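# Move foam block from desk to recessed far-aisle shelf

## Task

Pick up the small foam block lying on the desk and set it down on a shelf belonging to the far-end shelving section of the aisle, the one set back deeper than the other sections. It must rest directly on the shelf board, not on top of a box or carton. The robot must not topple or be left leaning, or the task counts as failed.

## Robot and tools

ROBOT. A Hello Robot Stretch 4 in a physics simulation. It has one arm. An omni-wheel base carries a vertical mast with a lift, and a single arm telescopes forward from the lift, ending in a wrist (yaw, pitch, roll) and a two-finger gripper. It stands about 1.6 m tall, and the base rim lies within 0.23 m of the base origin. Brief outside tugs on a held object, or pushes on loose objects, may occur.

FRAMES. Base frame: origin on the floor below the base centre, x forward, y left, z up, metres. hand_pose is reported in this frame and marks a point between the open fingertips; it can be slightly off. Odometry frame: where the base frame was when the scene began. base_odometry comes only from wheel rotation, so slip looks like travel; heading is in rad, left positive, -3.142 to 3.142. If turned_by_wheels and turned_by_imu, summed over a move, disagree by more than about 0.1 rad, the base likely slipped or hit something, and the heading is off by about that difference.

move. Performs one action; always pass blocking: false (true or omitted is refused). It returns within about 0.5 s while motion continues. An action holds base, joints or both, optionally with speeds, pace or contact_limits; or end_of_arm on its own. Motions start together.
- base: a relative offset from where the base last reported itself, in the base frame. One of {"translate_m": d} (forward +, metres, -2 to 2), {"strafe_m": d} (left +, metres, -2 to 2), {"rotate_rad": d} (counter-clockwise +, radians, -3.2 to 3.2). translate_m and strafe_m may be combined for a straight diagonal drive; rotate_rad goes alone.
- joints: absolute targets, by name, one object for the single arm. lift_m 0 to 1.2 m; arm_m 0 to 0.55 m extension; wrist_yaw_rad -1.134 to 4.276 (0 forward, + to the left, 3.14 folded back, above 3.4 may hit the arm); wrist_pitch_rad -1.117 to 4.259 (0 level, 1.57 pointing down); wrist_roll_rad -1.117 to 4.259 (0 fingers level, + clockwise seen from behind); gripper_m -0.038 to 0.141 m fingertip gap (reading off by up to 0.015; at -0.02 or below fingers press together). Done tolerances: 0.004 m for lift, arm, gripper; 0.02 rad for wrist joints. Joint targets out of range are clipped and reported; other out-of-range values are refused; unknown keys make the call invalid.
- pace: "slow", "default", "fast", "max". Base 0.1/0.3/0.4/0.6 m/s and 1/2/3/4 rad/s; lift 0.15/0.3/0.4/0.5 m/s; arm 0.1/0.4/0.6/0.7 m/s; wrist always 1.82 rad/s. With lift above 0.2 the base is capped further, down to 0.3 m/s and 1 rad/s at 1.2.
- speeds: per-joint top speed (lift_m, arm_m, wrist joints, not gripper), up to the max pace speed.
- contact_limits: 0 (lightest) to 1 for arm_m, lift_m, translate_m, strafe_m, rotate_rad, placed alongside its own command; default 0.5. A base limit persists until the next action naming base. Even at 0 the arm needs 15 to 40 N to stop; for a light press use 0 and aim 1 to 3 mm beyond contact. When lifting a load keep lift_m's limit at 0.15+ for 1 kg, 0.3+ for 2 kg.
- end_of_arm: "enable_torque" re-powers wrist or gripper motors that shut off.
- cameras: list from head_camera, head_left_camera, head_right_camera, wrist_camera, all; omitted/null/["all"] gives all, [] none.
A new move replaces targets only for what it names; everything else keeps going. A motion left out after it ended may still push toward its old target. No action exceeds about 14 to 15 s (time_out).

wait(seconds 0 to 10, cameras): no new command; returns state and images, early if all motion has settled. wait(0) shows an ongoing move under "earlier move".

stop(cameras): brakes every running motion and returns when at rest; braked motions read "stopped" and may keep pressing. It also re-brakes slack wheels; the "stop:" line says whether they hold.

zoom_image(camera, region [x0,y0,x1,y1] in pixels, top-left origin, at most 504x504): closer view of that camera's latest image.

finished_scene(scene: current scene number): ends the scene irreversibly; the goal must hold without the robot. A running move continues briefly then stops.

RESULTS. "pictures" lists image order. "move" says done or the worst status. Statuses: done; off_target (resting away from target, maybe still pushing); contact_stop (held back, that motion goes slack); time_out (target dropped); limit_stop_at_own_body; limit_stop_at_tilt (lean over 6 degrees, lift/arm/wheels slack until it eases); torque_fault (motor limp until enable_torque). An uncommanded stop, a refusal, or a blocked request prevents later move, wait and finished_scene calls in the same reply. on_its_own lists what happened uncommanded; "held at" is a target. lidar_m: 12 distances in 30-degree sectors, 1st straight ahead, counter-clockwise (4th left, 7th behind, 10th right); "-" means nothing or closer than 0.25 m; sees 0.15 m up to robot height. wrist_depth_mm: 7x7 grid of median depths, 100 to 2000 mm, "-" unknown. base_tilt in degrees (forward, right), about 3 degrees bias. motor_effort in percent with peak in brackets; servo_current in mA; wheel effort positive turns right.

GRIPPING. Command a gap more than 0.015 under the object width; about 0.06 under resists tugs. Squeezing pulls the object toward the wrist. A firm hold shows as a gripper servo_current rise. Fingers jammed on a surface may spring open when lifting.

AVOID. Self-collision: gripper over base with lift below 0.2 (0.45 pointing down); tilted up with roll; yaw plus pitch below about -1.1; folded wrist with tilt or roll. Tipping: above 1 kg with arm over 0.2 while driving or turning, especially fast. Hard pushes, drops, releasing moving objects, slams, and torque faults. Thinking time lets the simulation advance.

Each tool is called as a command line: name --argument value for each argument, lists and objects as JSON in quotes; but a table of rows of numbers goes row by row, as --pt "numbers of a row", without its own name.

## Session

move --blocking false

Scene clock: 0.00 s.
base_odometry: x=+0.000 y=+0.000 heading=+0.000
turned_by_wheels: +0.000
turned_by_imu: +0.000
base_tilt: forward=+0.4 right=+1.5
lidar_m: 0.98 0.98 1.13 1.93 1.07 1.58 2.71 2.70 1.20 0.99 0.99 1.15
base_status: not commanded
joint_positions: lift_m=+0.140 arm_m=+0.002 wrist_yaw_rad=+3.046 wrist_pitch_rad=+0.002 wrist_roll_rad=+0.000 gripper_m=+0.056
joint_status: not commanded
measured_speeds: all 0
motor_effort: lift_m=+20 arm_m=-4 wheel_0=+0 wheel_1=+0 wheel_2=+0
servo_current: wrist_yaw_rad=33 wrist_pitch_rad=33 wrist_roll_rad=26 gripper_m=46
hand_pose: x=-0.1056 y=+0.1144 z=+0.3181 quat_wxyz=(+0.048, -0.001, +0.000, +0.999) (m; base frame)
wrist_depth_mm: 136 139 - - - - - / 114 140 - - 1983 - - / 123 150 - - - - - / 137 192 - - 1983 - - / - - - - 1808 1808 - / 1118 1138 196 1008 1078 1205 - / 798 723 831 152 759 866 854
pictures: head_camera, head_left_camera, head_right_camera, wrist_camera

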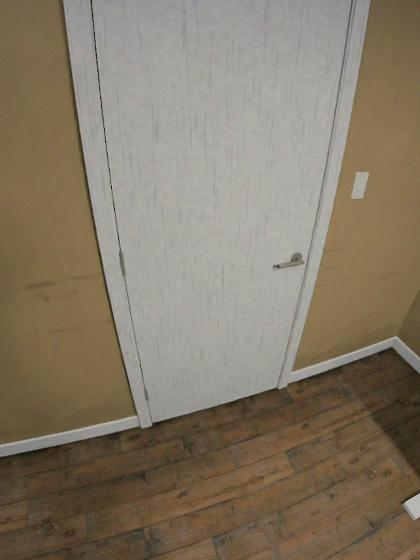

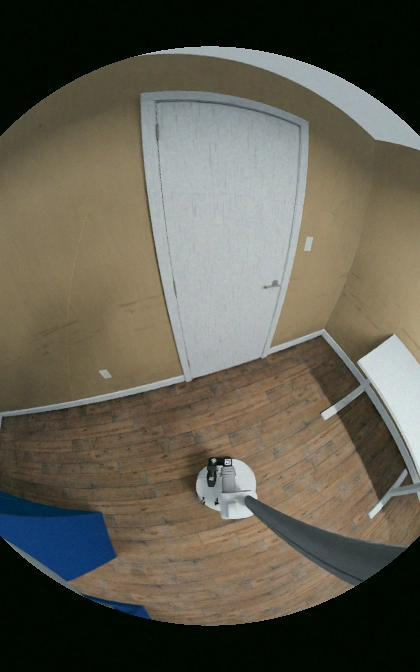

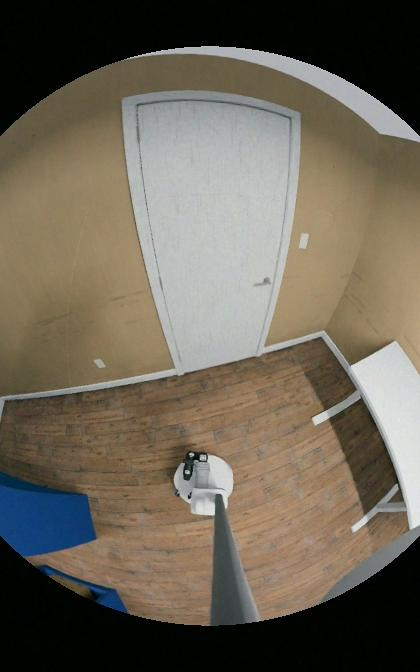

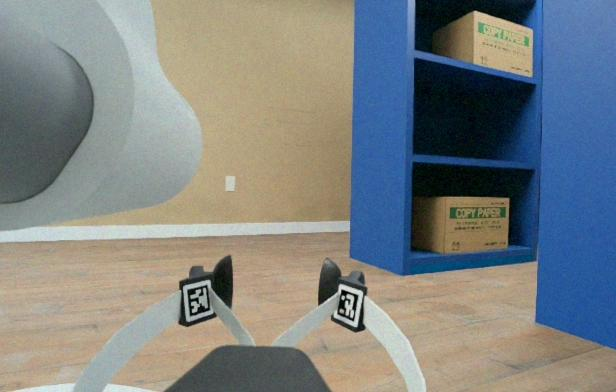

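move --base '{"rotate_rad": -1.6}' --joints '{"lift_m": 0.85}' --pace "fast" --blocking false --cameras '[]'

wait --seconds 2

Scene clock: 6.57 s.
move: moving
base_odometry: x=+0.000 y=+0.000 heading=-0.392
turned_by_wheels: -0.392
turned_by_imu: -0.386
base_tilt: forward=+0.4 right=+1.4
lidar_m: 1.10 0.97 1.02 1.27 1.10 1.09 1.60 2.69 2.72 1.10 0.97 1.01
base_status: rotate_rad moving
joint_positions: lift_m=+0.206 arm_m=+0.002 wrist_yaw_rad=+3.046 wrist_pitch_rad=+0.002 wrist_roll_rad=+0.000 gripper_m=+0.056
joint_status: lift_m moving
measured_speeds: translate_m=+0.001 strafe_m=-0.001 rotate_rad=-1.484 lift_m=+0.247 arm_m=+0.000 wrist_yaw_rad=+0.000 wrist_pitch_rad=+0.000 wrist_roll_rad=+0.000
motor_effort: lift_m=+28(28) arm_m=-4(4) wheel_0=+7(8) wheel_1=+9(9) wheel_2=+8(10)
servo_current: wrist_yaw_rad=39(46) wrist_pitch_rad=39(52) wrist_roll_rad=26(33) gripper_m=39(52)
hand_pose: x=-0.1056 y=+0.1144 z=+0.3832 quat_wxyz=(+0.048, -0.001, +0.000, +0.999) (m; base frame)
wrist_depth_mm: 137 139 - - - - - / 113 140 - - - - - / 121 146 1983 - - - - / 137 187 - - - - - / - - - 1983 - - 946 / 1281 1308 196 1138 178 - 976 / 917 778 960 153 866 931 917
pictures: none
No camera images: "cameras" was empty.

Scene clock: 8.57 s.
earlier move: moving
base_odometry: x=+0.000 y=+0.000 heading=-1.600
turned_by_wheels: -1.208
turned_by_imu: -1.194
base_tilt: forward=+0.4 right=+1.4
lidar_m: 0.96 0.98 1.16 1.00 0.97 1.15 1.92 1.07 1.56 2.69 2.68 1.19
base_status: done
joint_positions: lift_m=+0.849 arm_m=+0.002 wrist_yaw_rad=+3.046 wrist_pitch_rad=+0.002 wrist_roll_rad=+0.000 gripper_m=+0.056
joint_status: lift_m moving
measured_speeds: translate_m=+0.000 strafe_m=+0.000 rotate_rad=+0.000 lift_m=+0.039 arm_m=+0.000 wrist_yaw_rad=+0.000 wrist_pitch_rad=+0.000 wrist_roll_rad=+0.000
motor_effort: lift_m=+22(28) arm_m=-4(4) wheel_0=+1(8) wheel_1=+1(11) wheel_2=-2(10)
servo_current: wrist_yaw_rad=33(46) wrist_pitch_rad=33(52) wrist_roll_rad=26(33) gripper_m=39(52)
hand_pose: x=-0.1056 y=+0.1144 z=+1.0263 quat_wxyz=(+0.048, -0.001, +0.000, +0.999) (m; base frame)
wrist_depth_mm: 136 140 - - - - - / 115 140 - - - - - / 124 153 - - - - - / 137 204 - - - - - / - - - - - - - / - - 198 - 178 - - / - 1983 - 141 - - -
wait: 2.00 s; no rest
pictures: head_camera, head_left_camera, head_right_camera, wrist_camera
camera_calibration:
wrist_camera: T_world_to_cam=[[0.142551, 0.98883, 0.0435188, -0.165497], [0.0286929, 0.039821, -0.998795, 1.07656], [-0.989371, 0.143628, -0.0226958, 0.132034], [0, 0, 0, 1]] pos_world=[0.123332, 0.101815, 1.08546]

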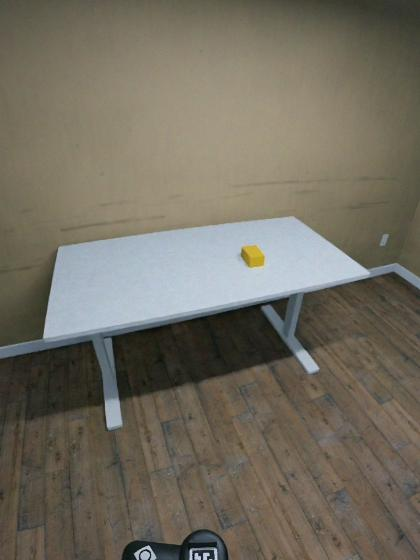

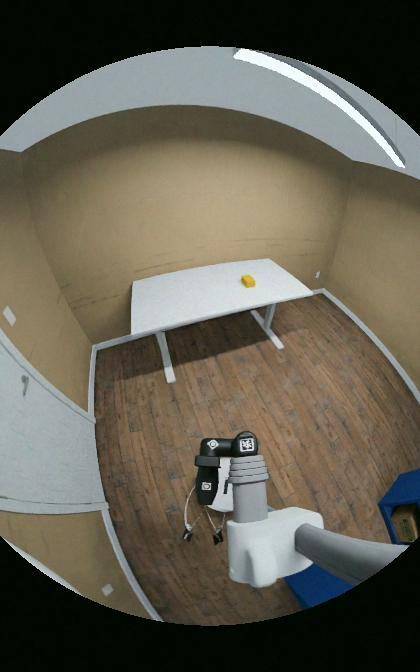

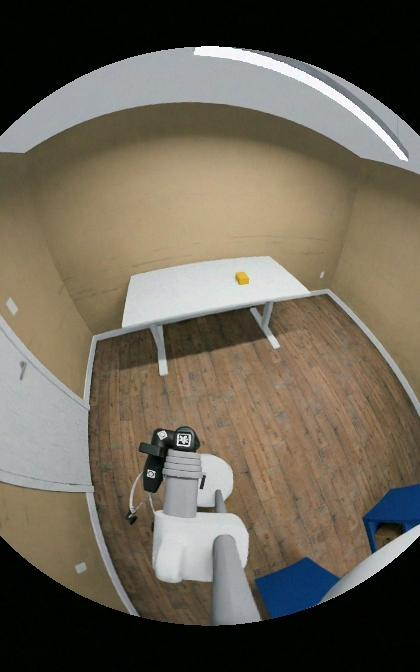

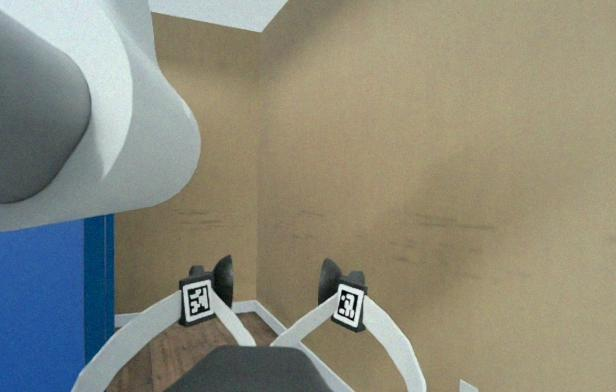

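move --joints '{"wrist_yaw_rad": 0.0, "wrist_pitch_rad": 0.5, "gripper_m": 0.141}' --base '{"translate_m": 0.35, "strafe_m": -0.2}' --blocking false --cameras '["head_camera"]'

zoom_image --camera "head_camera" --region '[150, 180, 350, 340]'

wait --seconds 1.5 --cameras '["head_camera", "wrist_camera"]'

Scene clock: 42.73 s.
earlier move: done
move: moving
base_odometry: x=-0.020 y=-0.032 heading=-1.600
turned_by_wheels: +0.000
turned_by_imu: -0.001
base_tilt: forward=+0.3 right=+1.4
lidar_m: 0.96 0.95 1.23 1.02 1.01 1.19 1.95 1.07 1.56 2.68 2.66 1.15
base_status: translate_m moving; strafe_m moving
joint_positions: lift_m=+0.850 arm_m=+0.002 wrist_yaw_rad=+2.446 wrist_pitch_rad=+0.480 wrist_roll_rad=+0.000 gripper_m=+0.076
joint_status: wrist_yaw_rad moving; wrist_pitch_rad moving; gripper_m moving; the others done
measured_speeds: translate_m=+0.123 strafe_m=-0.071 rotate_rad=-0.004 lift_m=+0.000 arm_m=+0.000 wrist_yaw_rad=-1.809 wrist_pitch_rad=+0.596 wrist_roll_rad=+0.000
motor_effort: lift_m=+24(24) arm_m=-4(4) wheel_0=+8(10) wheel_1=+3(3) wheel_2=-9(9)
servo_current: wrist_yaw_rad=130(130) wrist_pitch_rad=52(85) wrist_roll_rad=33(33) gripper_m=52(85)
hand_pose: x=+0.0327 y=+0.2310 z=+0.8946 quat_wxyz=(+0.331, -0.224, +0.081, +0.913) (m; base frame)
wrist_depth_mm: - - - - - - - / - - - - - - - / - - - - - - - / - - - - - - - / 1756 1756 1808 1576 - - - / 1430 1430 198 1464 190 - - / 1205 1182 1281 149 1182 1182 -
pictures: head_camera

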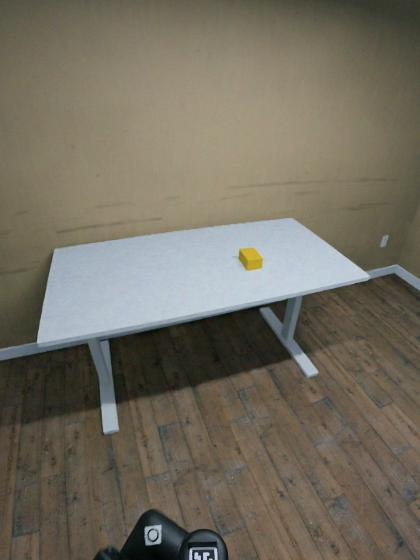

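Scaled by 2.520 from the camera's 420x560 image, which has a finer 1200x1600 frame.

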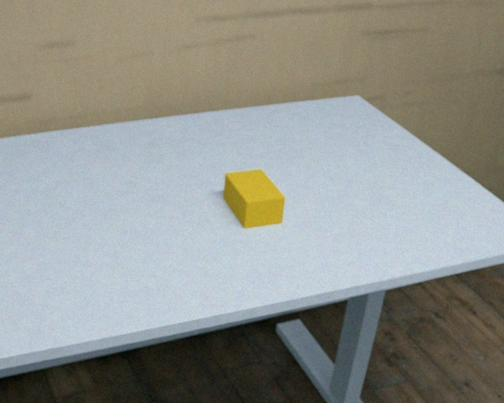

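Scene clock: 44.23 s.
earlier move: moving
base_odometry: x=-0.200 y=-0.327 heading=-1.600
turned_by_wheels: +0.000
turned_by_imu: -0.001
base_tilt: forward=+0.4 right=+1.5
lidar_m: 0.72 0.71 0.85 1.29 1.27 1.48 1.30 1.32 1.56 2.43 2.40 0.88
base_status: translate_m moving; strafe_m moving
joint_positions: lift_m=+0.850 arm_m=+0.002 wrist_yaw_rad=+0.004 wrist_pitch_rad=+0.499 wrist_roll_rad=+0.000 gripper_m=+0.141
joint_status: wrist_yaw_rad moving; wrist_pitch_rad moving; the others done
measured_speeds: translate_m=+0.096 strafe_m=-0.056 rotate_rad=-0.004 lift_m=+0.000 arm_m=+0.000 wrist_yaw_rad=-0.058 wrist_pitch_rad=+0.000 wrist_roll_rad=+0.000
motor_effort: lift_m=+23(24) arm_m=-4(4) wheel_0=+1(11) wheel_1=+2(6) wheel_2=+0(9)
servo_current: wrist_yaw_rad=13(130) wrist_pitch_rad=59(85) wrist_roll_rad=26(33) gripper_m=52(124)
hand_pose: x=+0.4267 y=-0.0863 z=+0.8897 quat_wxyz=(+0.969, -0.001, +0.247, +0.002) (m; base frame)
wrist_depth_mm: - - - - - - - / - - - - - - - / - - - - - - - / - - - - 1229 - - / - - 1618 1618 1708 1708 1756 / 1366 199 1336 1430 201 1430 1397 / 1160 1182 1205 - 1182 1229 1255
wait: 1.50 s; no rest
pictures: head_camera, wrist_camera
camera_calibration:
wrist_camera: T_world_to_cam=[[-0.0169964, -0.997985, 0.0611358, -0.156019], [-0.498339, -0.0445534, -0.865837, 1.03216], [0.866815, -0.0451825, -0.496578, 0.297702], [0, 0, 0, 1]] pos_world=[0.253661, -0.0962674, 1.05105]

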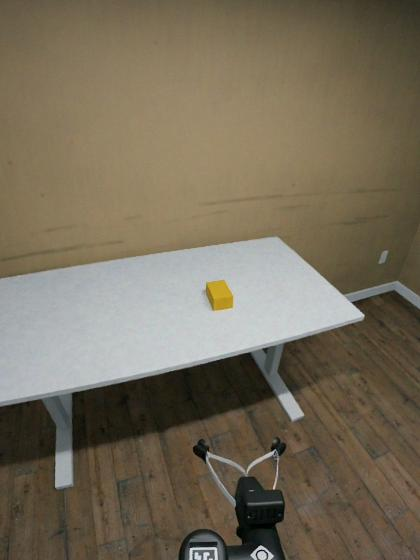

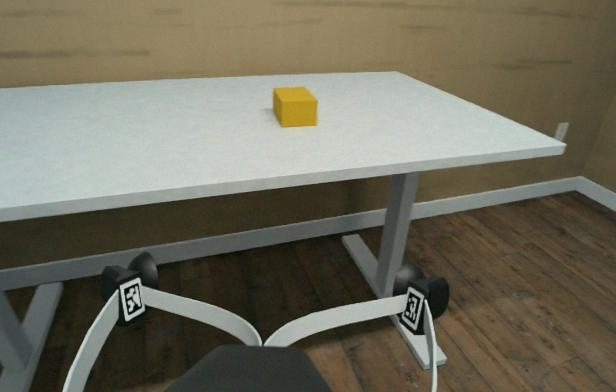

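move --base '{"translate_m": 0.25, "strafe_m": -0.04}' --joints '{"wrist_yaw_rad": 0.23, "lift_m": 0.9}' --blocking false --cameras '[]'

wait --seconds 2 --cameras '["head_camera", "wrist_camera", "head_right_camera"]'

Scene clock: 76.47 s.
earlier move: done
move: moving
base_odometry: x=-0.216 y=-0.376 heading=-1.599
turned_by_wheels: +0.000
turned_by_imu: -0.001
base_tilt: forward=+0.3 right=+1.5
lidar_m: 0.69 0.67 0.80 1.31 1.30 1.51 1.38 1.36 1.61 2.40 2.37 0.82
base_status: translate_m moving; strafe_m moving
joint_positions: lift_m=+0.886 arm_m=+0.002 wrist_yaw_rad=+0.226 wrist_pitch_rad=+0.500 wrist_roll_rad=+0.000 gripper_m=+0.141
joint_status: lift_m moving; wrist_yaw_rad moving; the others done
measured_speeds: translate_m=+0.123 strafe_m=-0.021 rotate_rad=-0.005 lift_m=+0.096 arm_m=+0.000 wrist_yaw_rad=+0.005 wrist_pitch_rad=+0.000 wrist_roll_rad=+0.000
motor_effort: lift_m=+26(26) arm_m=-4(4) wheel_0=+8(8) wheel_1=+4(7) wheel_2=-11(11)
servo_current: wrist_yaw_rad=59(98) wrist_pitch_rad=46(52) wrist_roll_rad=20(33) gripper_m=52(52)
hand_pose: x=+0.4395 y=-0.0284 z=+0.9257 quat_wxyz=(+0.963, -0.028, +0.246, +0.109) (m; base frame)
wrist_depth_mm: - - - - - - - / - - - - - - - / - - - - - - - / - - - - - - - / - 220 - 1576 1618 1661 1708 / 1397 191 1336 1464 202 1464 1464 / 1205 1182 1229 - 1229 1205 1281
pictures: none
No camera images: "cameras" was empty.

Scene clock: 78.23 s.
earlier move: done
base_odometry: x=-0.257 y=-0.593 heading=-1.599
turned_by_wheels: +0.000
turned_by_imu: +0.000
base_tilt: forward=+0.4 right=+1.4
lidar_m: 0.49 0.50 0.56 1.40 1.41 1.64 1.57 1.56 1.76 2.29 2.28 0.60
base_status: done
joint_positions: lift_m=+0.900 arm_m=+0.002 wrist_yaw_rad=+0.227 wrist_pitch_rad=+0.500 wrist_roll_rad=+0.000 gripper_m=+0.141
joint_status: all done
measured_speeds: all 0
motor_effort: lift_m=+24(26) arm_m=-4(4) wheel_0=+3(8) wheel_1=+2(7) wheel_2=+0(11)
servo_current: wrist_yaw_rad=39(98) wrist_pitch_rad=46(59) wrist_roll_rad=26(33) gripper_m=33(52)
hand_pose: x=+0.4395 y=-0.0283 z=+0.9396 quat_wxyz=(+0.963, -0.028, +0.246, +0.110) (m; base frame)
wrist_depth_mm: - - - - - - - / - - - - - - - / - - - - - - - / - - - 591 597 - - / - - - - - - - / - 188 172 - 195 - - / - 1182 1182 - 1255 1255 1336
wait: 1.77 of 2 s (the move ended)
pictures: head_camera, head_right_camera, wrist_camera
camera_calibration:
wrist_camera: T_world_to_cam=[[0.203412, -0.977182, 0.0611386, -0.197243], [-0.476367, -0.15333, -0.865774, 1.07152], [0.855393, 0.146984, -0.496687, 0.324594], [0, 0, 0, 1]] pos_world=[0.272903, -0.0761564, 1.10098]

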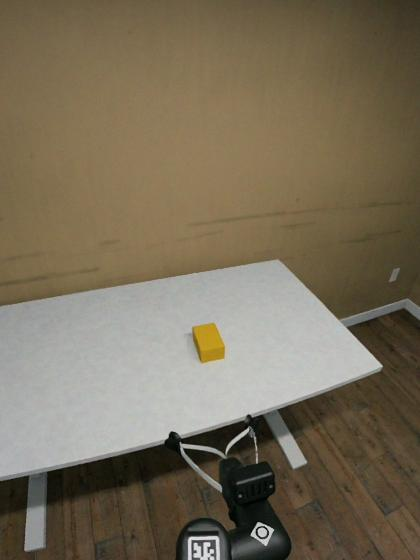

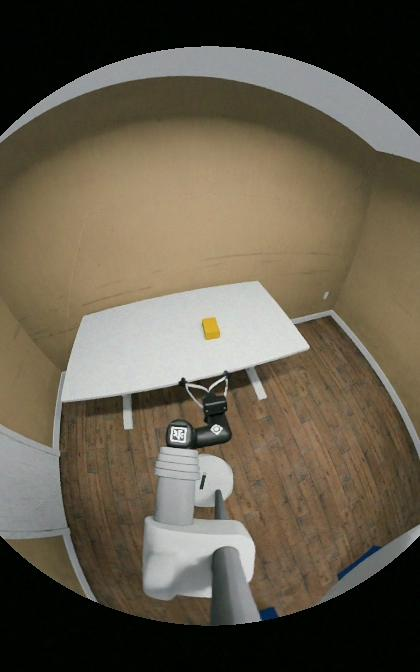

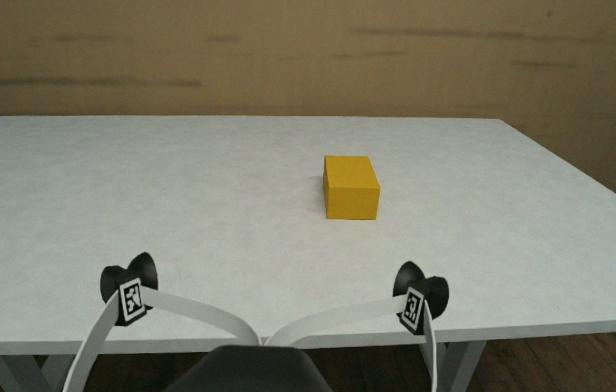

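move --base '{"strafe_m": -0.01}' --joints '{"arm_m": 0.385, "lift_m": 0.885}' --blocking false --cameras '[]'

wait --seconds 2.5 --cameras '["head_camera", "wrist_camera"]'

Scene clock: 110.83 s.
move: moving
base_odometry: x=-0.267 y=-0.592 heading=-1.599
turned_by_wheels: +0.000
turned_by_imu: -0.001
base_tilt: forward=+0.2 right=+1.4
lidar_m: 0.51 0.50 0.55 1.42 1.40 1.64 1.55 1.55 1.74 2.30 2.26 0.58
base_status: strafe_m moving
joint_positions: lift_m=+0.885 arm_m=+0.054 wrist_yaw_rad=+0.227 wrist_pitch_rad=+0.500 wrist_roll_rad=+0.000 gripper_m=+0.141
joint_status: lift_m moving; arm_m moving
measured_speeds: translate_m=+0.000 strafe_m=+0.000 rotate_rad=+0.000 lift_m=+0.000 arm_m=+0.198 wrist_yaw_rad=+0.000 wrist_pitch_rad=+0.000 wrist_roll_rad=+0.000
motor_effort: lift_m=+13(23) arm_m=+6(9) wheel_0=+1(9) wheel_1=+0(7) wheel_2=+1(1)
servo_current: wrist_yaw_rad=33(52) wrist_pitch_rad=39(46) wrist_roll_rad=26(33) gripper_m=46(52)
hand_pose: x=+0.4917 y=-0.0283 z=+0.9255 quat_wxyz=(+0.963, -0.028, +0.246, +0.110) (m; base frame)
wrist_depth_mm: - - - - - - - / - - - - - - - / - - - - - - - / - - - 549 - - - / - - - - - - - / - 188 - - 195 - - / - - - - 1160 - 1255
pictures: none
No camera images: "cameras" was empty.

Scene clock: 112.57 s.
earlier move: done
base_odometry: x=-0.267 y=-0.592 heading=-1.599
turned_by_wheels: +0.000
turned_by_imu: +0.000
base_tilt: forward=+0.6 right=+1.4
lidar_m: 0.49 0.49 0.53 1.40 1.42 1.65 1.55 1.55 1.76 2.27 2.27 0.60
base_status: done
joint_positions: lift_m=+0.885 arm_m=+0.385 wrist_yaw_rad=+0.227 wrist_pitch_rad=+0.500 wrist_roll_rad=+0.000 gripper_m=+0.141
joint_status: all done
measured_speeds: all 0
motor_effort: lift_m=+14(23) arm_m=+6(9) wheel_0=+2(9) wheel_1=+0(7) wheel_2=+0(1)
servo_current: wrist_yaw_rad=39(52) wrist_pitch_rad=52(52) wrist_roll_rad=26(33) gripper_m=52(52)
hand_pose: x=+0.8220 y=-0.0283 z=+0.9255 quat_wxyz=(+0.963, -0.028, +0.246, +0.110) (m; base frame)
wrist_depth_mm: - - - - - - - / - - - - - - - / - - - - - - - / - - - - - - - / - - - - - - - / - 187 172 324 195 - - / - - - - - - -
wait: 1.73 of 2.5 s (the move ended)
pictures: head_camera, wrist_camera
camera_calibration:
wrist_camera: T_world_to_cam=[[0.203515, -0.977161, 0.0611384, -0.274242], [-0.476352, -0.15338, -0.865773, 1.24149], [0.855378, 0.147074, -0.496687, -0.00961339], [0, 0, 0, 1]] pos_world=[0.65542, -0.0761459, 1.08684]

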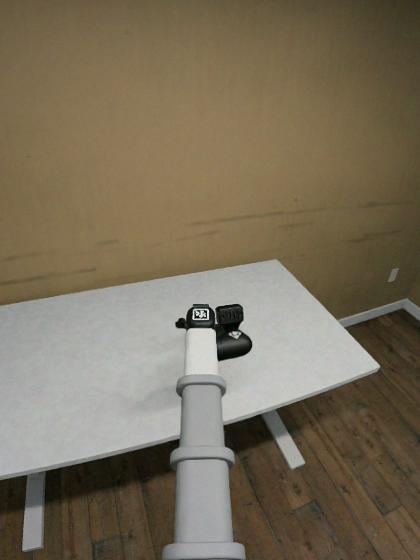

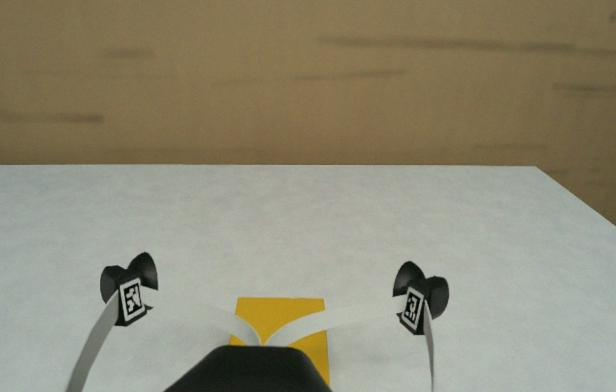

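move --joints '{"lift_m": 0.778, "arm_m": 0.392}' --contact_limits '{"lift_m": 0.25}' --blocking false --cameras '[]'

wait --seconds 1.5 --cameras '["wrist_camera"]'

Scene clock: 126.23 s.
move: moving
base_odometry: x=-0.267 y=-0.592 heading=-1.599
turned_by_wheels: +0.000
turned_by_imu: -0.001
base_tilt: forward=+0.5 right=+1.2
lidar_m: 0.51 0.47 0.55 1.39 1.43 1.64 1.56 1.54 1.74 2.28 2.27 0.58
base_status: not commanded
joint_positions: lift_m=+0.846 arm_m=+0.392 wrist_yaw_rad=+0.227 wrist_pitch_rad=+0.500 wrist_roll_rad=+0.000 gripper_m=+0.141
joint_status: lift_m moving; arm_m moving
measured_speeds: translate_m=+0.000 strafe_m=+0.000 rotate_rad=+0.000 lift_m=-0.149 arm_m=+0.000 wrist_yaw_rad=+0.000 wrist_pitch_rad=+0.000 wrist_roll_rad=+0.000
motor_effort: lift_m=+10(14) arm_m=+7(8) wheel_0=+2(2) wheel_1=+0(1) wheel_2=+0(0)
servo_current: wrist_yaw_rad=39(46) wrist_pitch_rad=46(52) wrist_roll_rad=33(33) gripper_m=46(52)
contact_limits: lift_m 0.25
hand_pose: x=+0.8290 y=-0.0283 z=+0.8862 quat_wxyz=(+0.963, -0.028, +0.246, +0.110) (m; base frame)
wrist_depth_mm: - - - - - - - / - - - - - - - / - - - - - - - / - - - - - - - / - - - - - - - / - 187 182 290 196 - - / - - - - - - -
pictures: none
No camera images: "cameras" was empty.

Scene clock: 127.20 s.
earlier move: done
base_odometry: x=-0.267 y=-0.592 heading=-1.599
turned_by_wheels: +0.000
turned_by_imu: +0.000
base_tilt: forward=+0.4 right=+1.3
lidar_m: 0.49 0.50 0.59 1.40 1.39 1.67 1.55 1.55 1.74 2.26 2.26 0.61
base_status: not commanded
joint_positions: lift_m=+0.778 arm_m=+0.392 wrist_yaw_rad=+0.227 wrist_pitch_rad=+0.500 wrist_roll_rad=+0.000 gripper_m=+0.141
joint_status: all done
measured_speeds: all 0
motor_effort: lift_m=+14(16) arm_m=+6(8) wheel_0=+2(2) wheel_1=+0(1) wheel_2=+0(0)
servo_current: wrist_yaw_rad=46(46) wrist_pitch_rad=46(52) wrist_roll_rad=26(33) gripper_m=52(52)
contact_limits: lift_m 0.25
hand_pose: x=+0.8290 y=-0.0283 z=+0.8185 quat_wxyz=(+0.963, -0.028, +0.246, +0.110) (m; base frame)
wrist_depth_mm: - - - - - - - / - - - - - - - / - - - - - - - / - - - - - - - / - - 233 236 - - - / - 187 193 195 195 - - / - - 186 136 - - -
wait: 0.97 of 1.5 s (the move ended)
pictures: wrist_camera
camera_calibration:
wrist_camera: T_world_to_cam=[[0.203515, -0.977161, 0.0611384, -0.269125], [-0.476352, -0.15338, -0.865773, 1.15218], [0.855378, 0.147074, -0.496687, -0.0687529], [0, 0, 0, 1]] pos_world=[0.662424, -0.0761459, 0.979833]

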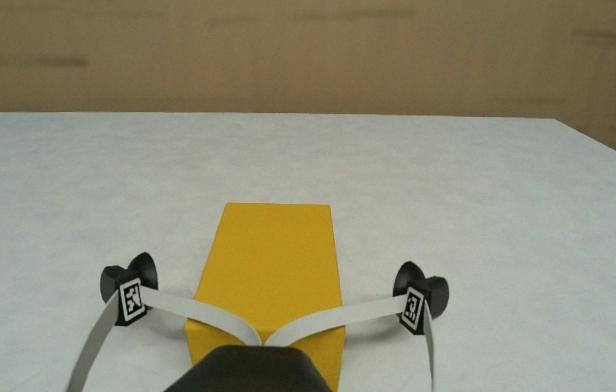

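move --joints '{"gripper_m": 0.02}' --blocking false --cameras '[]'

wait --seconds 1.5 --cameras '["wrist_camera"]'

Scene clock: 133.83 s.
move: moving
base_odometry: x=-0.267 y=-0.592 heading=-1.599
turned_by_wheels: +0.000
turned_by_imu: -0.001
base_tilt: forward=+0.5 right=+1.3
lidar_m: 0.49 0.49 0.57 1.42 1.40 1.66 1.58 1.56 1.75 2.28 2.27 0.58
base_status: not commanded
joint_positions: lift_m=+0.778 arm_m=+0.392 wrist_yaw_rad=+0.227 wrist_pitch_rad=+0.500 wrist_roll_rad=+0.000 gripper_m=+0.129
joint_status: gripper_m moving
measured_speeds: all 0
motor_effort: lift_m=+14(14) arm_m=+6(6) wheel_0=+2(2) wheel_1=+0(1) wheel_2=+0(0)
servo_current: wrist_yaw_rad=39(39) wrist_pitch_rad=33(46) wrist_roll_rad=33(33) gripper_m=65(98)
contact_limits: lift_m 0.25
hand_pose: x=+0.8290 y=-0.0283 z=+0.8185 quat_wxyz=(+0.963, -0.028, +0.246, +0.110) (m; base frame)
wrist_depth_mm: - - - - - - - / - - - - - - - / - - - - - - - / - - - - - - - / - - 232 235 - - - / - 188 193 195 195 - - / - - 186 134 - - -
pictures: none
No camera images: "cameras" was empty.

Scene clock: 135.33 s.
earlier move: moving
base_odometry: x=-0.267 y=-0.592 heading=-1.599
turned_by_wheels: +0.000
turned_by_imu: +0.000
base_tilt: forward=+0.3 right=+1.3
lidar_m: 0.49 0.49 0.56 1.41 1.43 1.63 1.56 1.55 1.76 2.28 2.28 0.60
base_status: not commanded
joint_positions: lift_m=+0.778 arm_m=+0.392 wrist_yaw_rad=+0.227 wrist_pitch_rad=+0.500 wrist_roll_rad=+0.000 gripper_m=+0.021
joint_status: gripper_m moving
measured_speeds: all 0
motor_effort: lift_m=+14(14) arm_m=+6(6) wheel_0=+2(2) wheel_1=+0(1) wheel_2=+0(0)
servo_current: wrist_yaw_rad=33(46) wrist_pitch_rad=46(52) wrist_roll_rad=26(39) gripper_m=104(267)
contact_limits: lift_m 0.25
hand_pose: x=+0.8290 y=-0.0283 z=+0.8185 quat_wxyz=(+0.963, -0.028, +0.246, +0.110) (m; base frame)
wrist_depth_mm: - - - - - - - / - - - - - - - / - - - - - - - / - - - 254 - - - / - - 211 220 - - - / - 176 181 183 182 - - / - - 163 164 - - -
wait: 1.50 s; no rest
pictures: wrist_camera
camera_calibration:
wrist_camera: T_world_to_cam=[[0.203521, -0.97716, 0.0611407, -0.269131], [-0.476442, -0.1534, -0.86572, 1.15218], [0.855326, 0.147062, -0.49678, -0.0686358], [0, 0, 0, 1]] pos_world=[0.662427, -0.0761454, 0.979825]

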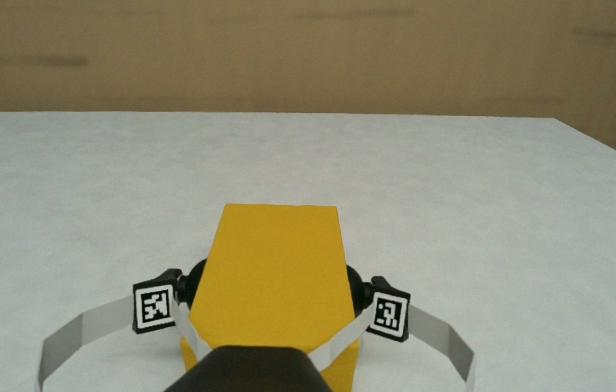

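move --joints '{"lift_m": 0.9}' --blocking false --cameras '[]'

move --joints '{"arm_m": 0.0}' --base '{"translate_m": -0.4}' --blocking false --cameras '["wrist_camera"]'

wait --seconds 1.5 --cameras '[]'

move --base '{"rotate_rad": -1.55}' --blocking false --cameras '["wrist_camera"]'

wait --seconds 2.0

Scene clock: 150.63 s.
earlier move: done
move: moving
base_odometry: x=-0.267 y=-0.592 heading=-1.599
turned_by_wheels: +0.000
turned_by_imu: -0.001
base_tilt: forward=+0.3 right=+1.2
lidar_m: 0.51 0.47 0.58 1.40 1.41 1.64 1.57 1.55 1.73 2.28 2.27 0.60
base_status: not commanded
joint_positions: lift_m=+0.817 arm_m=+0.392 wrist_yaw_rad=+0.227 wrist_pitch_rad=+0.500 wrist_roll_rad=+0.000 gripper_m=+0.021
joint_status: lift_m moving; the others done
measured_speeds: translate_m=+0.000 strafe_m=+0.000 rotate_rad=+0.000 lift_m=+0.149 arm_m=+0.000 wrist_yaw_rad=+0.000 wrist_pitch_rad=+0.000 wrist_roll_rad=+0.000
motor_effort: lift_m=+26(26) arm_m=+6(6) wheel_0=+2(2) wheel_1=+0(1) wheel_2=+0(0)
servo_current: wrist_yaw_rad=39(46) wrist_pitch_rad=46(65) wrist_roll_rad=26(33) gripper_m=117(124)
hand_pose: x=+0.8290 y=-0.0283 z=+0.8568 quat_wxyz=(+0.963, -0.028, +0.246, +0.110) (m; base frame)
wrist_depth_mm: - - - - - - - / - - - - - - - / - - - - - - - / - - - 254 - - - / - - 217 220 - - - / - 176 181 183 182 - - / - - 163 164 - - -
pictures: none
No camera images: "cameras" was empty.

Scene clock: 151.13 s.
move: moving
base_odometry: x=-0.266 y=-0.560 heading=-1.599
turned_by_wheels: +0.000
turned_by_imu: +0.000
base_tilt: forward=+0.4 right=+1.3
lidar_m: 0.54 0.53 0.60 1.40 1.40 1.62 1.52 1.53 1.72 2.30 2.28 0.64
base_status: translate_m moving
joint_positions: lift_m=+0.889 arm_m=+0.340 wrist_yaw_rad=+0.227 wrist_pitch_rad=+0.500 wrist_roll_rad=+0.000 gripper_m=+0.021
joint_status: lift_m moving; arm_m moving
joint sent to its limit — arm_m, lower limit.
measured_speeds: translate_m=-0.124 strafe_m=-0.001 rotate_rad=+0.004 lift_m=+0.084 arm_m=-0.198 wrist_yaw_rad=+0.000 wrist_pitch_rad=+0.000 wrist_roll_rad=+0.000
motor_effort: lift_m=+24(26) arm_m=-8(8) wheel_0=-6(8) wheel_1=-6(6) wheel_2=+9(10)
servo_current: wrist_yaw_rad=39(46) wrist_pitch_rad=39(52) wrist_roll_rad=33(33) gripper_m=124(124)
hand_pose: x=+0.7769 y=-0.0283 z=+0.9291 quat_wxyz=(+0.963, -0.028, +0.246, +0.110) (m; base frame)
wrist_depth_mm: - - - - - - - / - - - - - - - / - - - - - - - / - - - 253 - - - / - - 218 221 - - - / - 176 181 183 181 - - / - - 163 165 - - -
pictures: wrist_camera
camera_calibration:
wrist_camera: T_world_to_cam=[[0.203541, -0.977155, 0.0611433, -0.265328], [-0.476545, -0.153431, -0.865658, 1.22324], [0.855264, 0.147059, -0.496888, 0.0310055], [0, 0, 0, 1]] pos_world=[0.610417, -0.0761434, 1.09054]

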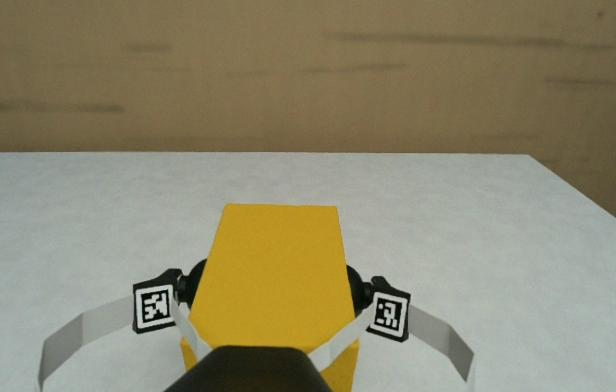

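Scene clock: 152.63 s.
earlier move: moving
base_odometry: x=-0.257 y=-0.226 heading=-1.599
turned_by_wheels: +0.000
turned_by_imu: +0.000
base_tilt: forward=+0.3 right=+1.4
lidar_m: 0.83 0.84 0.97 1.31 1.28 1.49 1.22 1.19 1.47 2.40 2.39 1.00
base_status: translate_m moving
joint_positions: lift_m=+0.900 arm_m=+0.002 wrist_yaw_rad=+0.227 wrist_pitch_rad=+0.500 wrist_roll_rad=+0.000 gripper_m=+0.021
joint_status: lift_m moving; arm_m moving
joint sent to its limit — arm_m, lower limit.
measured_speeds: translate_m=-0.136 strafe_m=+0.000 rotate_rad=-0.003 lift_m=+0.000 arm_m=+0.000 wrist_yaw_rad=+0.000 wrist_pitch_rad=+0.000 wrist_roll_rad=+0.000
motor_effort: lift_m=+25(26) arm_m=-7(10) wheel_0=-4(8) wheel_1=-1(8) wheel_2=+0(11)
servo_current: wrist_yaw_rad=46(46) wrist_pitch_rad=39(52) wrist_roll_rad=33(33) gripper_m=111(130)
hand_pose: x=+0.4396 y=-0.0283 z=+0.9396 quat_wxyz=(+0.963, -0.028, +0.246, +0.110) (m; base frame)
wrist_depth_mm: - - - - - - - / - - - - - - - / - - - - - - - / - - - 254 - - - / 1661 1661 228 220 1808 1756 1808 / 1397 177 182 183 182 1499 1499 / 1160 1229 164 165 1255 1160 1308
wait: 1.50 s; no rest
pictures: none
No camera images: "cameras" was empty.

Scene clock: 153.13 s.
move: moving
base_odometry: x=-0.254 y=-0.193 heading=-1.848
turned_by_wheels: -0.248
turned_by_imu: -0.245
base_tilt: forward=+0.4 right=+1.4
lidar_m: 0.91 0.87 0.90 1.37 1.26 1.34 1.80 1.16 1.45 1.64 2.40 2.47
base_status: rotate_rad moving
joint_positions: lift_m=+0.900 arm_m=+0.002 wrist_yaw_rad=+0.227 wrist_pitch_rad=+0.500 wrist_roll_rad=+0.000 gripper_m=+0.021
joint_status: lift_m moving; arm_m moving
measured_speeds: translate_m=-0.011 strafe_m=-0.001 rotate_rad=-0.945 lift_m=+0.000 arm_m=+0.000 wrist_yaw_rad=+0.000 wrist_pitch_rad=+0.000 wrist_roll_rad=+0.000
motor_effort: lift_m=+24(24) arm_m=-4(6) wheel_0=+7(8) wheel_1=+7(8) wheel_2=+4(4)
servo_current: wrist_yaw_rad=39(46) wrist_pitch_rad=33(46) wrist_roll_rad=26(33) gripper_m=117(124)
hand_pose: x=+0.4396 y=-0.0282 z=+0.9396 quat_wxyz=(+0.963, -0.028, +0.246, +0.110) (m; base frame)
wrist_depth_mm: - - - - - - - / - - - - - - - / - - - - - - - / - - - 254 - - - / - 1661 227 221 1808 1808 1863 / 1366 181 181 183 182 1537 1499 / 1182 1229 163 164 1255 1182 1308
pictures: wrist_camera
camera_calibration:
wrist_camera: T_world_to_cam=[[0.203749, -0.977112, 0.0611454, -0.197348], [-0.476589, -0.153547, -0.865613, 1.07149], [0.85519, 0.147226, -0.496965, 0.324775], [0, 0, 0, 1]] pos_world=[0.273124, -0.0761223, 1.10096]

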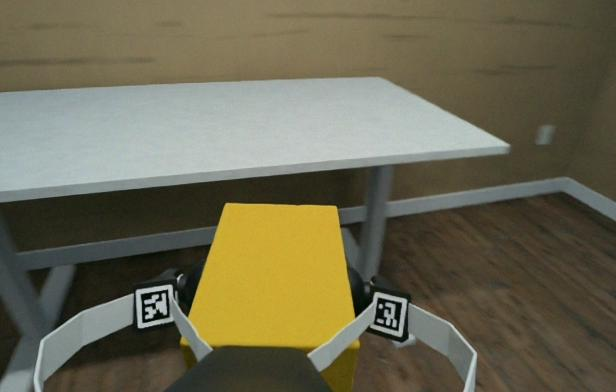

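Scene clock: 154.83 s.
earlier move: done
base_odometry: x=-0.254 y=-0.193 heading=+3.134
turned_by_wheels: -1.301
turned_by_imu: -1.285
base_tilt: forward=+0.3 right=+1.2
lidar_m: 2.40 2.39 1.02 0.87 0.88 1.06 1.29 1.29 1.50 1.18 1.17 1.45
base_status: done
joint_positions: lift_m=+0.900 arm_m=+0.002 wrist_yaw_rad=+0.227 wrist_pitch_rad=+0.500 wrist_roll_rad=+0.000 gripper_m=+0.021
joint_status: all done
measured_speeds: all 0
motor_effort: lift_m=+23(24) arm_m=-6(6) wheel_0=+3(8) wheel_1=+1(10) wheel_2=+2(8)
servo_current: wrist_yaw_rad=39(46) wrist_pitch_rad=39(52) wrist_roll_rad=26(33) gripper_m=117(130)
hand_pose: x=+0.4396 y=-0.0282 z=+0.9396 quat_wxyz=(+0.963, -0.028, +0.246, +0.110) (m; base frame)
wrist_depth_mm: - - - - - - - / - - - - - - - / - - - - - - - / - - - - - - - / 1708 1756 229 220 1808 1808 - / 1397 181 181 183 182 1499 - / 1182 1205 164 164 1255 1160 1281
wait: 1.70 of 2 s (the move ended)
pictures: head_camera, head_left_camera, head_right_camera, wrist_camera
camera_calibration:
wrist_camera: T_world_to_cam=[[0.203749, -0.977112, 0.0611455, -0.197351], [-0.476589, -0.153547, -0.865613, 1.07153], [0.85519, 0.147226, -0.496966, 0.324793], [0, 0, 0, 1]] pos_world=[0.273127, -0.0761223, 1.101]

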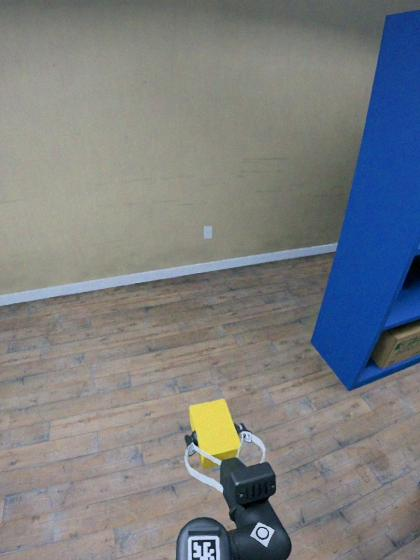

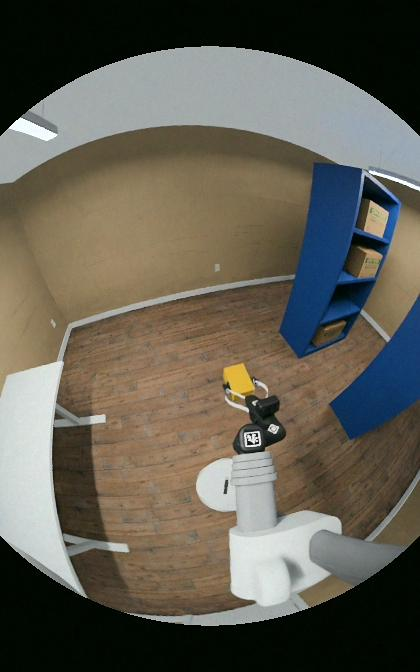

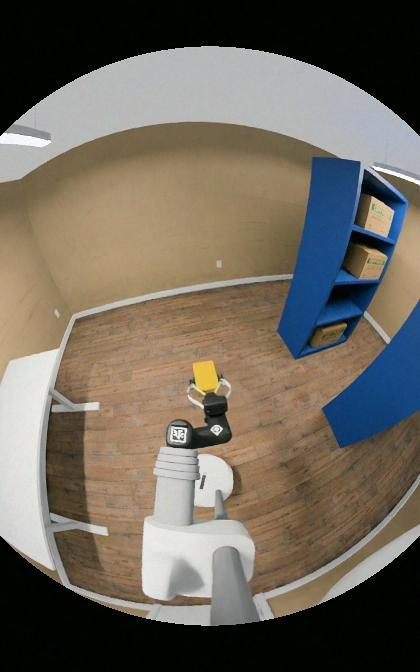

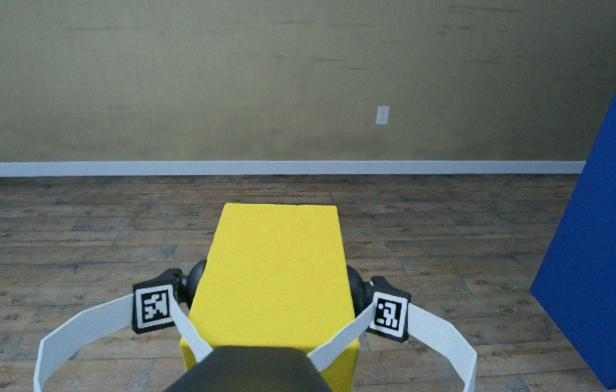

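move --base '{"rotate_rad": -1.35}' --blocking false --cameras '[]' --pace "fast"

wait --seconds 2.0

Scene clock: 184.87 s.
move: moving
base_odometry: x=-0.254 y=-0.193 heading=+2.885
turned_by_wheels: -0.249
turned_by_imu: -0.246
base_tilt: forward=+0.4 right=+1.4
lidar_m: 1.67 2.39 1.26 0.93 0.87 0.94 1.35 1.29 1.36 1.89 1.17 1.49
base_status: rotate_rad moving
joint_positions: lift_m=+0.900 arm_m=+0.002 wrist_yaw_rad=+0.227 wrist_pitch_rad=+0.500 wrist_roll_rad=+0.000 gripper_m=+0.021
joint_status: not commanded
measured_speeds: translate_m=+0.002 strafe_m=+0.001 rotate_rad=-0.944 lift_m=+0.000 arm_m=+0.000 wrist_yaw_rad=+0.000 wrist_pitch_rad=+0.000 wrist_roll_rad=+0.000
motor_effort: lift_m=+23(24) arm_m=-6(6) wheel_0=+7(7) wheel_1=+7(7) wheel_2=+8(8)
servo_current: wrist_yaw_rad=39(46) wrist_pitch_rad=26(52) wrist_roll_rad=20(33) gripper_m=124(130)
hand_pose: x=+0.4396 y=-0.0282 z=+0.9396 quat_wxyz=(+0.963, -0.028, +0.246, +0.110) (m; base frame)
wrist_depth_mm: - - - - - - - / - - - - - - - / - - - - - - - / - - - - - - - / 1708 1708 229 221 1808 - 1308 / 1397 181 181 183 182 1499 1430 / 1182 1229 164 165 1229 1182 1308
pictures: none
No camera images: "cameras" was empty.

Scene clock: 186.40 s.
earlier move: done
base_odometry: x=-0.254 y=-0.193 heading=+1.785
turned_by_wheels: -1.101
turned_by_imu: -1.087
base_tilt: forward=+0.3 right=+1.4
lidar_m: 1.13 1.46 1.62 2.41 2.49 0.92 0.88 0.90 1.35 1.29 1.34 1.77
base_status: done
joint_positions: lift_m=+0.900 arm_m=+0.002 wrist_yaw_rad=+0.227 wrist_pitch_rad=+0.500 wrist_roll_rad=+0.000 gripper_m=+0.021
joint_status: not commanded
measured_speeds: all 0
motor_effort: lift_m=+23(24) arm_m=-6(6) wheel_0=+4(7) wheel_1=+1(9) wheel_2=+2(8)
servo_current: wrist_yaw_rad=33(46) wrist_pitch_rad=39(52) wrist_roll_rad=33(33) gripper_m=117(130)
hand_pose: x=+0.4396 y=-0.0282 z=+0.9396 quat_wxyz=(+0.963, -0.028, +0.246, +0.110) (m; base frame)
wrist_depth_mm: - 1863 - - - - - / - 1983 - - - - - / - 1921 - - - - - / - 1661 - 254 - - - / - 1661 229 221 1808 1808 1863 / 1397 180 182 183 182 1537 1499 / 1160 1229 163 164 1255 1182 1308
wait: 1.53 of 2 s (the move ended)
pictures: head_camera, head_left_camera, head_right_camera, wrist_camera
camera_calibration:
wrist_camera: T_world_to_cam=[[0.20383, -0.977095, 0.0611455, -0.197366], [-0.476576, -0.153587, -0.865613, 1.07154], [0.855178, 0.147297, -0.496965, 0.324802], [0, 0, 0, 1]] pos_world=[0.273135, -0.076114, 1.10102]

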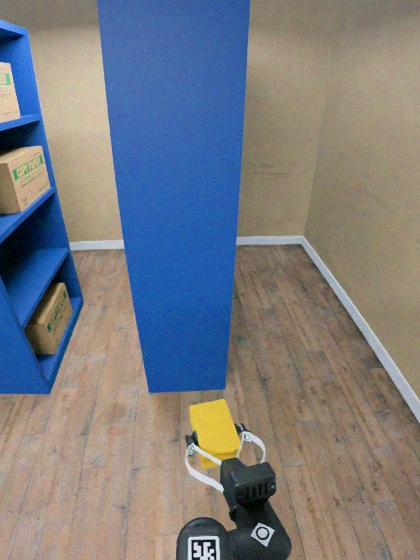

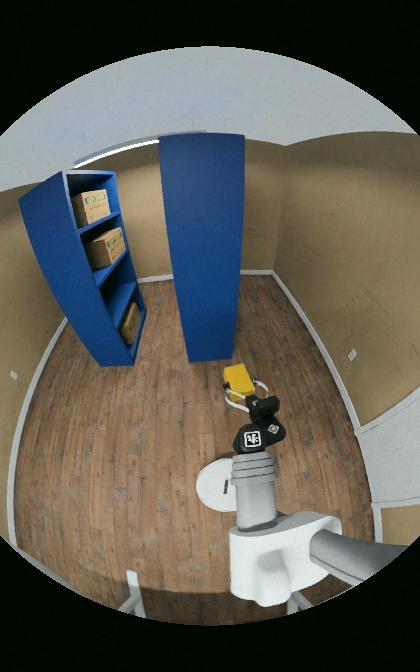

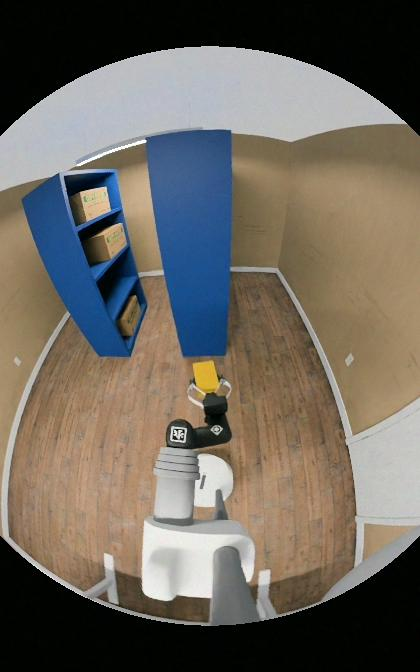

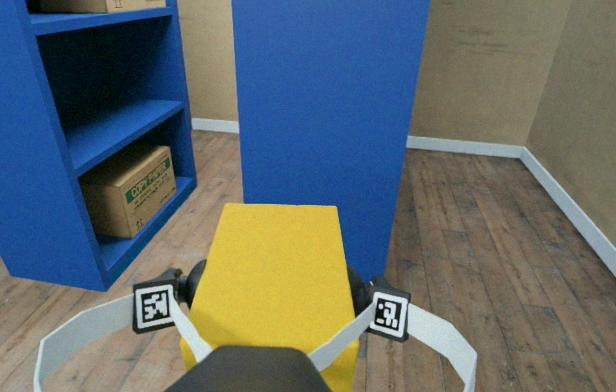

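zoom_image --camera "head_camera" --region '[200, 180, 340, 400]'

zoom_image --camera "head_camera" --region '[0, 0, 150, 400]'

Scaled by 2.291 from the camera's 420x560 image, which has a finer 1200x1600 frame.

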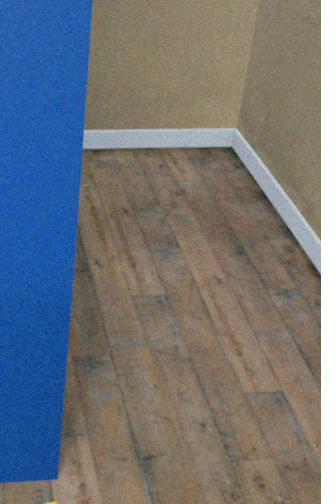

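Scaled by 1.260 from the camera's 420x560 image, which has a finer 1200x1600 frame.

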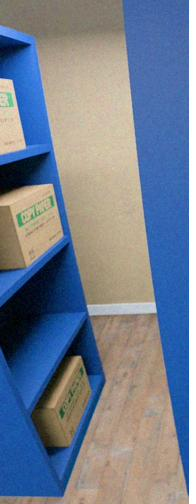

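move --base '{"translate_m": 0.5, "strafe_m": 0.64}' --blocking false --cameras '[]' --pace "fast"

wait --seconds 3.5

Scene clock: 220.10 s.
move: moving
base_odometry: x=-0.293 y=-0.174 heading=+1.785
turned_by_wheels: +0.000
turned_by_imu: -0.001
base_tilt: forward=+0.5 right=+1.3
lidar_m: 1.14 1.43 1.55 2.37 2.44 0.98 0.91 0.93 1.41 1.32 1.37 1.81
base_status: translate_m moving; strafe_m moving
joint_positions: lift_m=+0.900 arm_m=+0.002 wrist_yaw_rad=+0.227 wrist_pitch_rad=+0.500 wrist_roll_rad=+0.000 gripper_m=+0.021
joint_status: not commanded
measured_speeds: translate_m=+0.101 strafe_m=+0.128 rotate_rad=+0.002 lift_m=+0.000 arm_m=+0.000 wrist_yaw_rad=+0.000 wrist_pitch_rad=+0.000 wrist_roll_rad=+0.000
motor_effort: lift_m=+23(23) arm_m=-6(6) wheel_0=-6(8) wheel_1=+11(11) wheel_2=-7(9)
servo_current: wrist_yaw_rad=33(39) wrist_pitch_rad=39(52) wrist_roll_rad=33(33) gripper_m=130(130)
hand_pose: x=+0.4396 y=-0.0282 z=+0.9396 quat_wxyz=(+0.963, -0.028, +0.246, +0.110) (m; base frame)
wrist_depth_mm: - 1808 - - - - - / - - - - - - - / - 1863 - - - - - / - 1618 - 254 - - - / - 1661 228 221 1756 1808 1808 / 1397 179 181 183 182 1537 1499 / 1160 1229 163 164 1229 1160 1308
pictures: none
No camera images: "cameras" was empty.

Scene clock: 223.57 s.
earlier move: done
base_odometry: x=-0.986 y=+0.160 heading=+1.785
turned_by_wheels: +0.000
turned_by_imu: +0.002
base_tilt: forward=+0.3 right=+1.4
lidar_m: 1.19 0.69 0.90 1.79 1.86 2.34 1.37 1.44 2.02 1.91 1.00 0.75
base_status: done
joint_positions: lift_m=+0.900 arm_m=+0.002 wrist_yaw_rad=+0.227 wrist_pitch_rad=+0.500 wrist_roll_rad=+0.000 gripper_m=+0.021
joint_status: not commanded
measured_speeds: all 0
motor_effort: lift_m=+23(23) arm_m=-6(6) wheel_0=-1(8) wheel_1=-1(12) wheel_2=-1(9)
servo_current: wrist_yaw_rad=39(52) wrist_pitch_rad=39(59) wrist_roll_rad=33(33) gripper_m=124(137)
hand_pose: x=+0.4396 y=-0.0282 z=+0.9396 quat_wxyz=(+0.963, -0.028, +0.246, +0.110) (m; base frame)
wrist_depth_mm: 430 462 - - - - - / 459 521 - - - 1182 - / - - - - - 931 866 / - - - - - 866 788 / - - 211 221 1708 891 842 / - 176 181 183 182 - - / - - 163 165 1229 640 -
wait: 3.47 of 3.5 s (the move ended)
pictures: head_camera, head_left_camera, head_right_camera, wrist_camera
camera_calibration:
wrist_camera: T_world_to_cam=[[0.20383, -0.977095, 0.0611454, -0.197364], [-0.476576, -0.153587, -0.865613, 1.07154], [0.855178, 0.147297, -0.496966, 0.32481], [0, 0, 0, 1]] pos_world=[0.273127, -0.076114, 1.10102]

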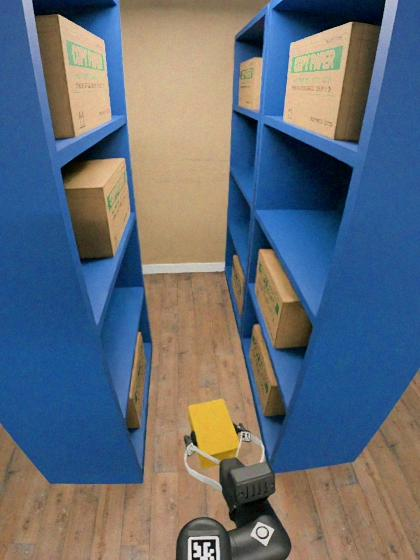

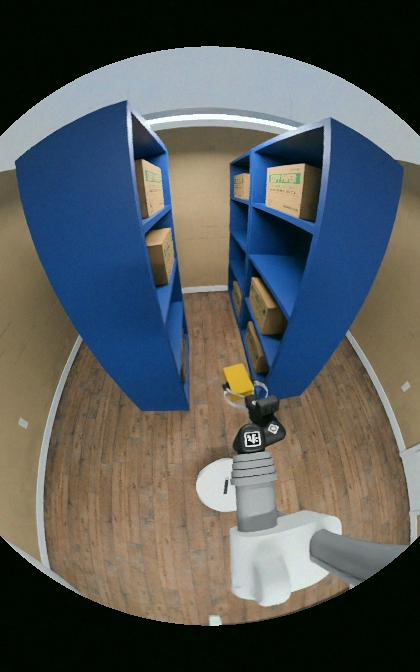

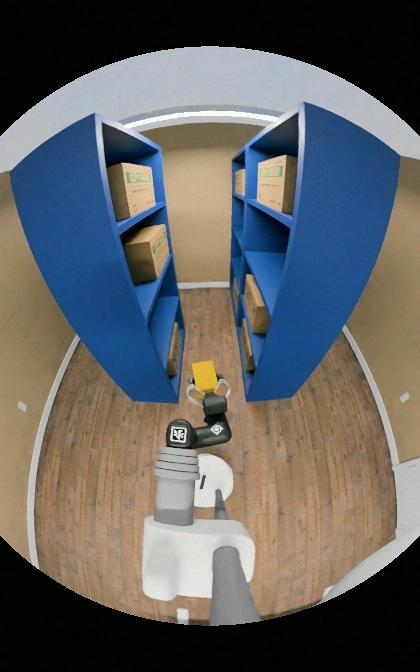

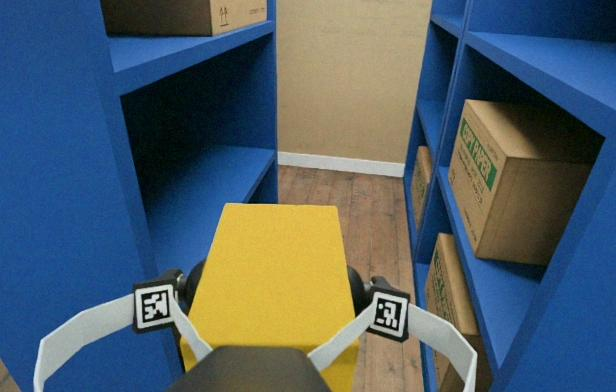

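zoom_image --camera "head_camera" --region '[215, 0, 315, 380]'

zoom_image --camera "head_camera" --region '[110, 160, 280, 380]'

Scaled by 1.326 from the camera's 420x560 image, which has a finer 1200x1600 frame.

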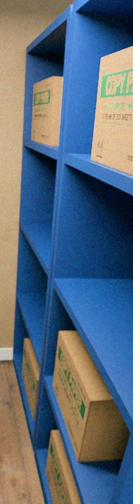

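Scaled by 2.291 from the camera's 420x560 image, which has a finer 1200x1600 frame.

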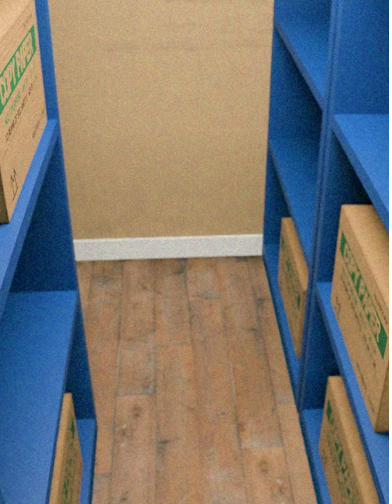

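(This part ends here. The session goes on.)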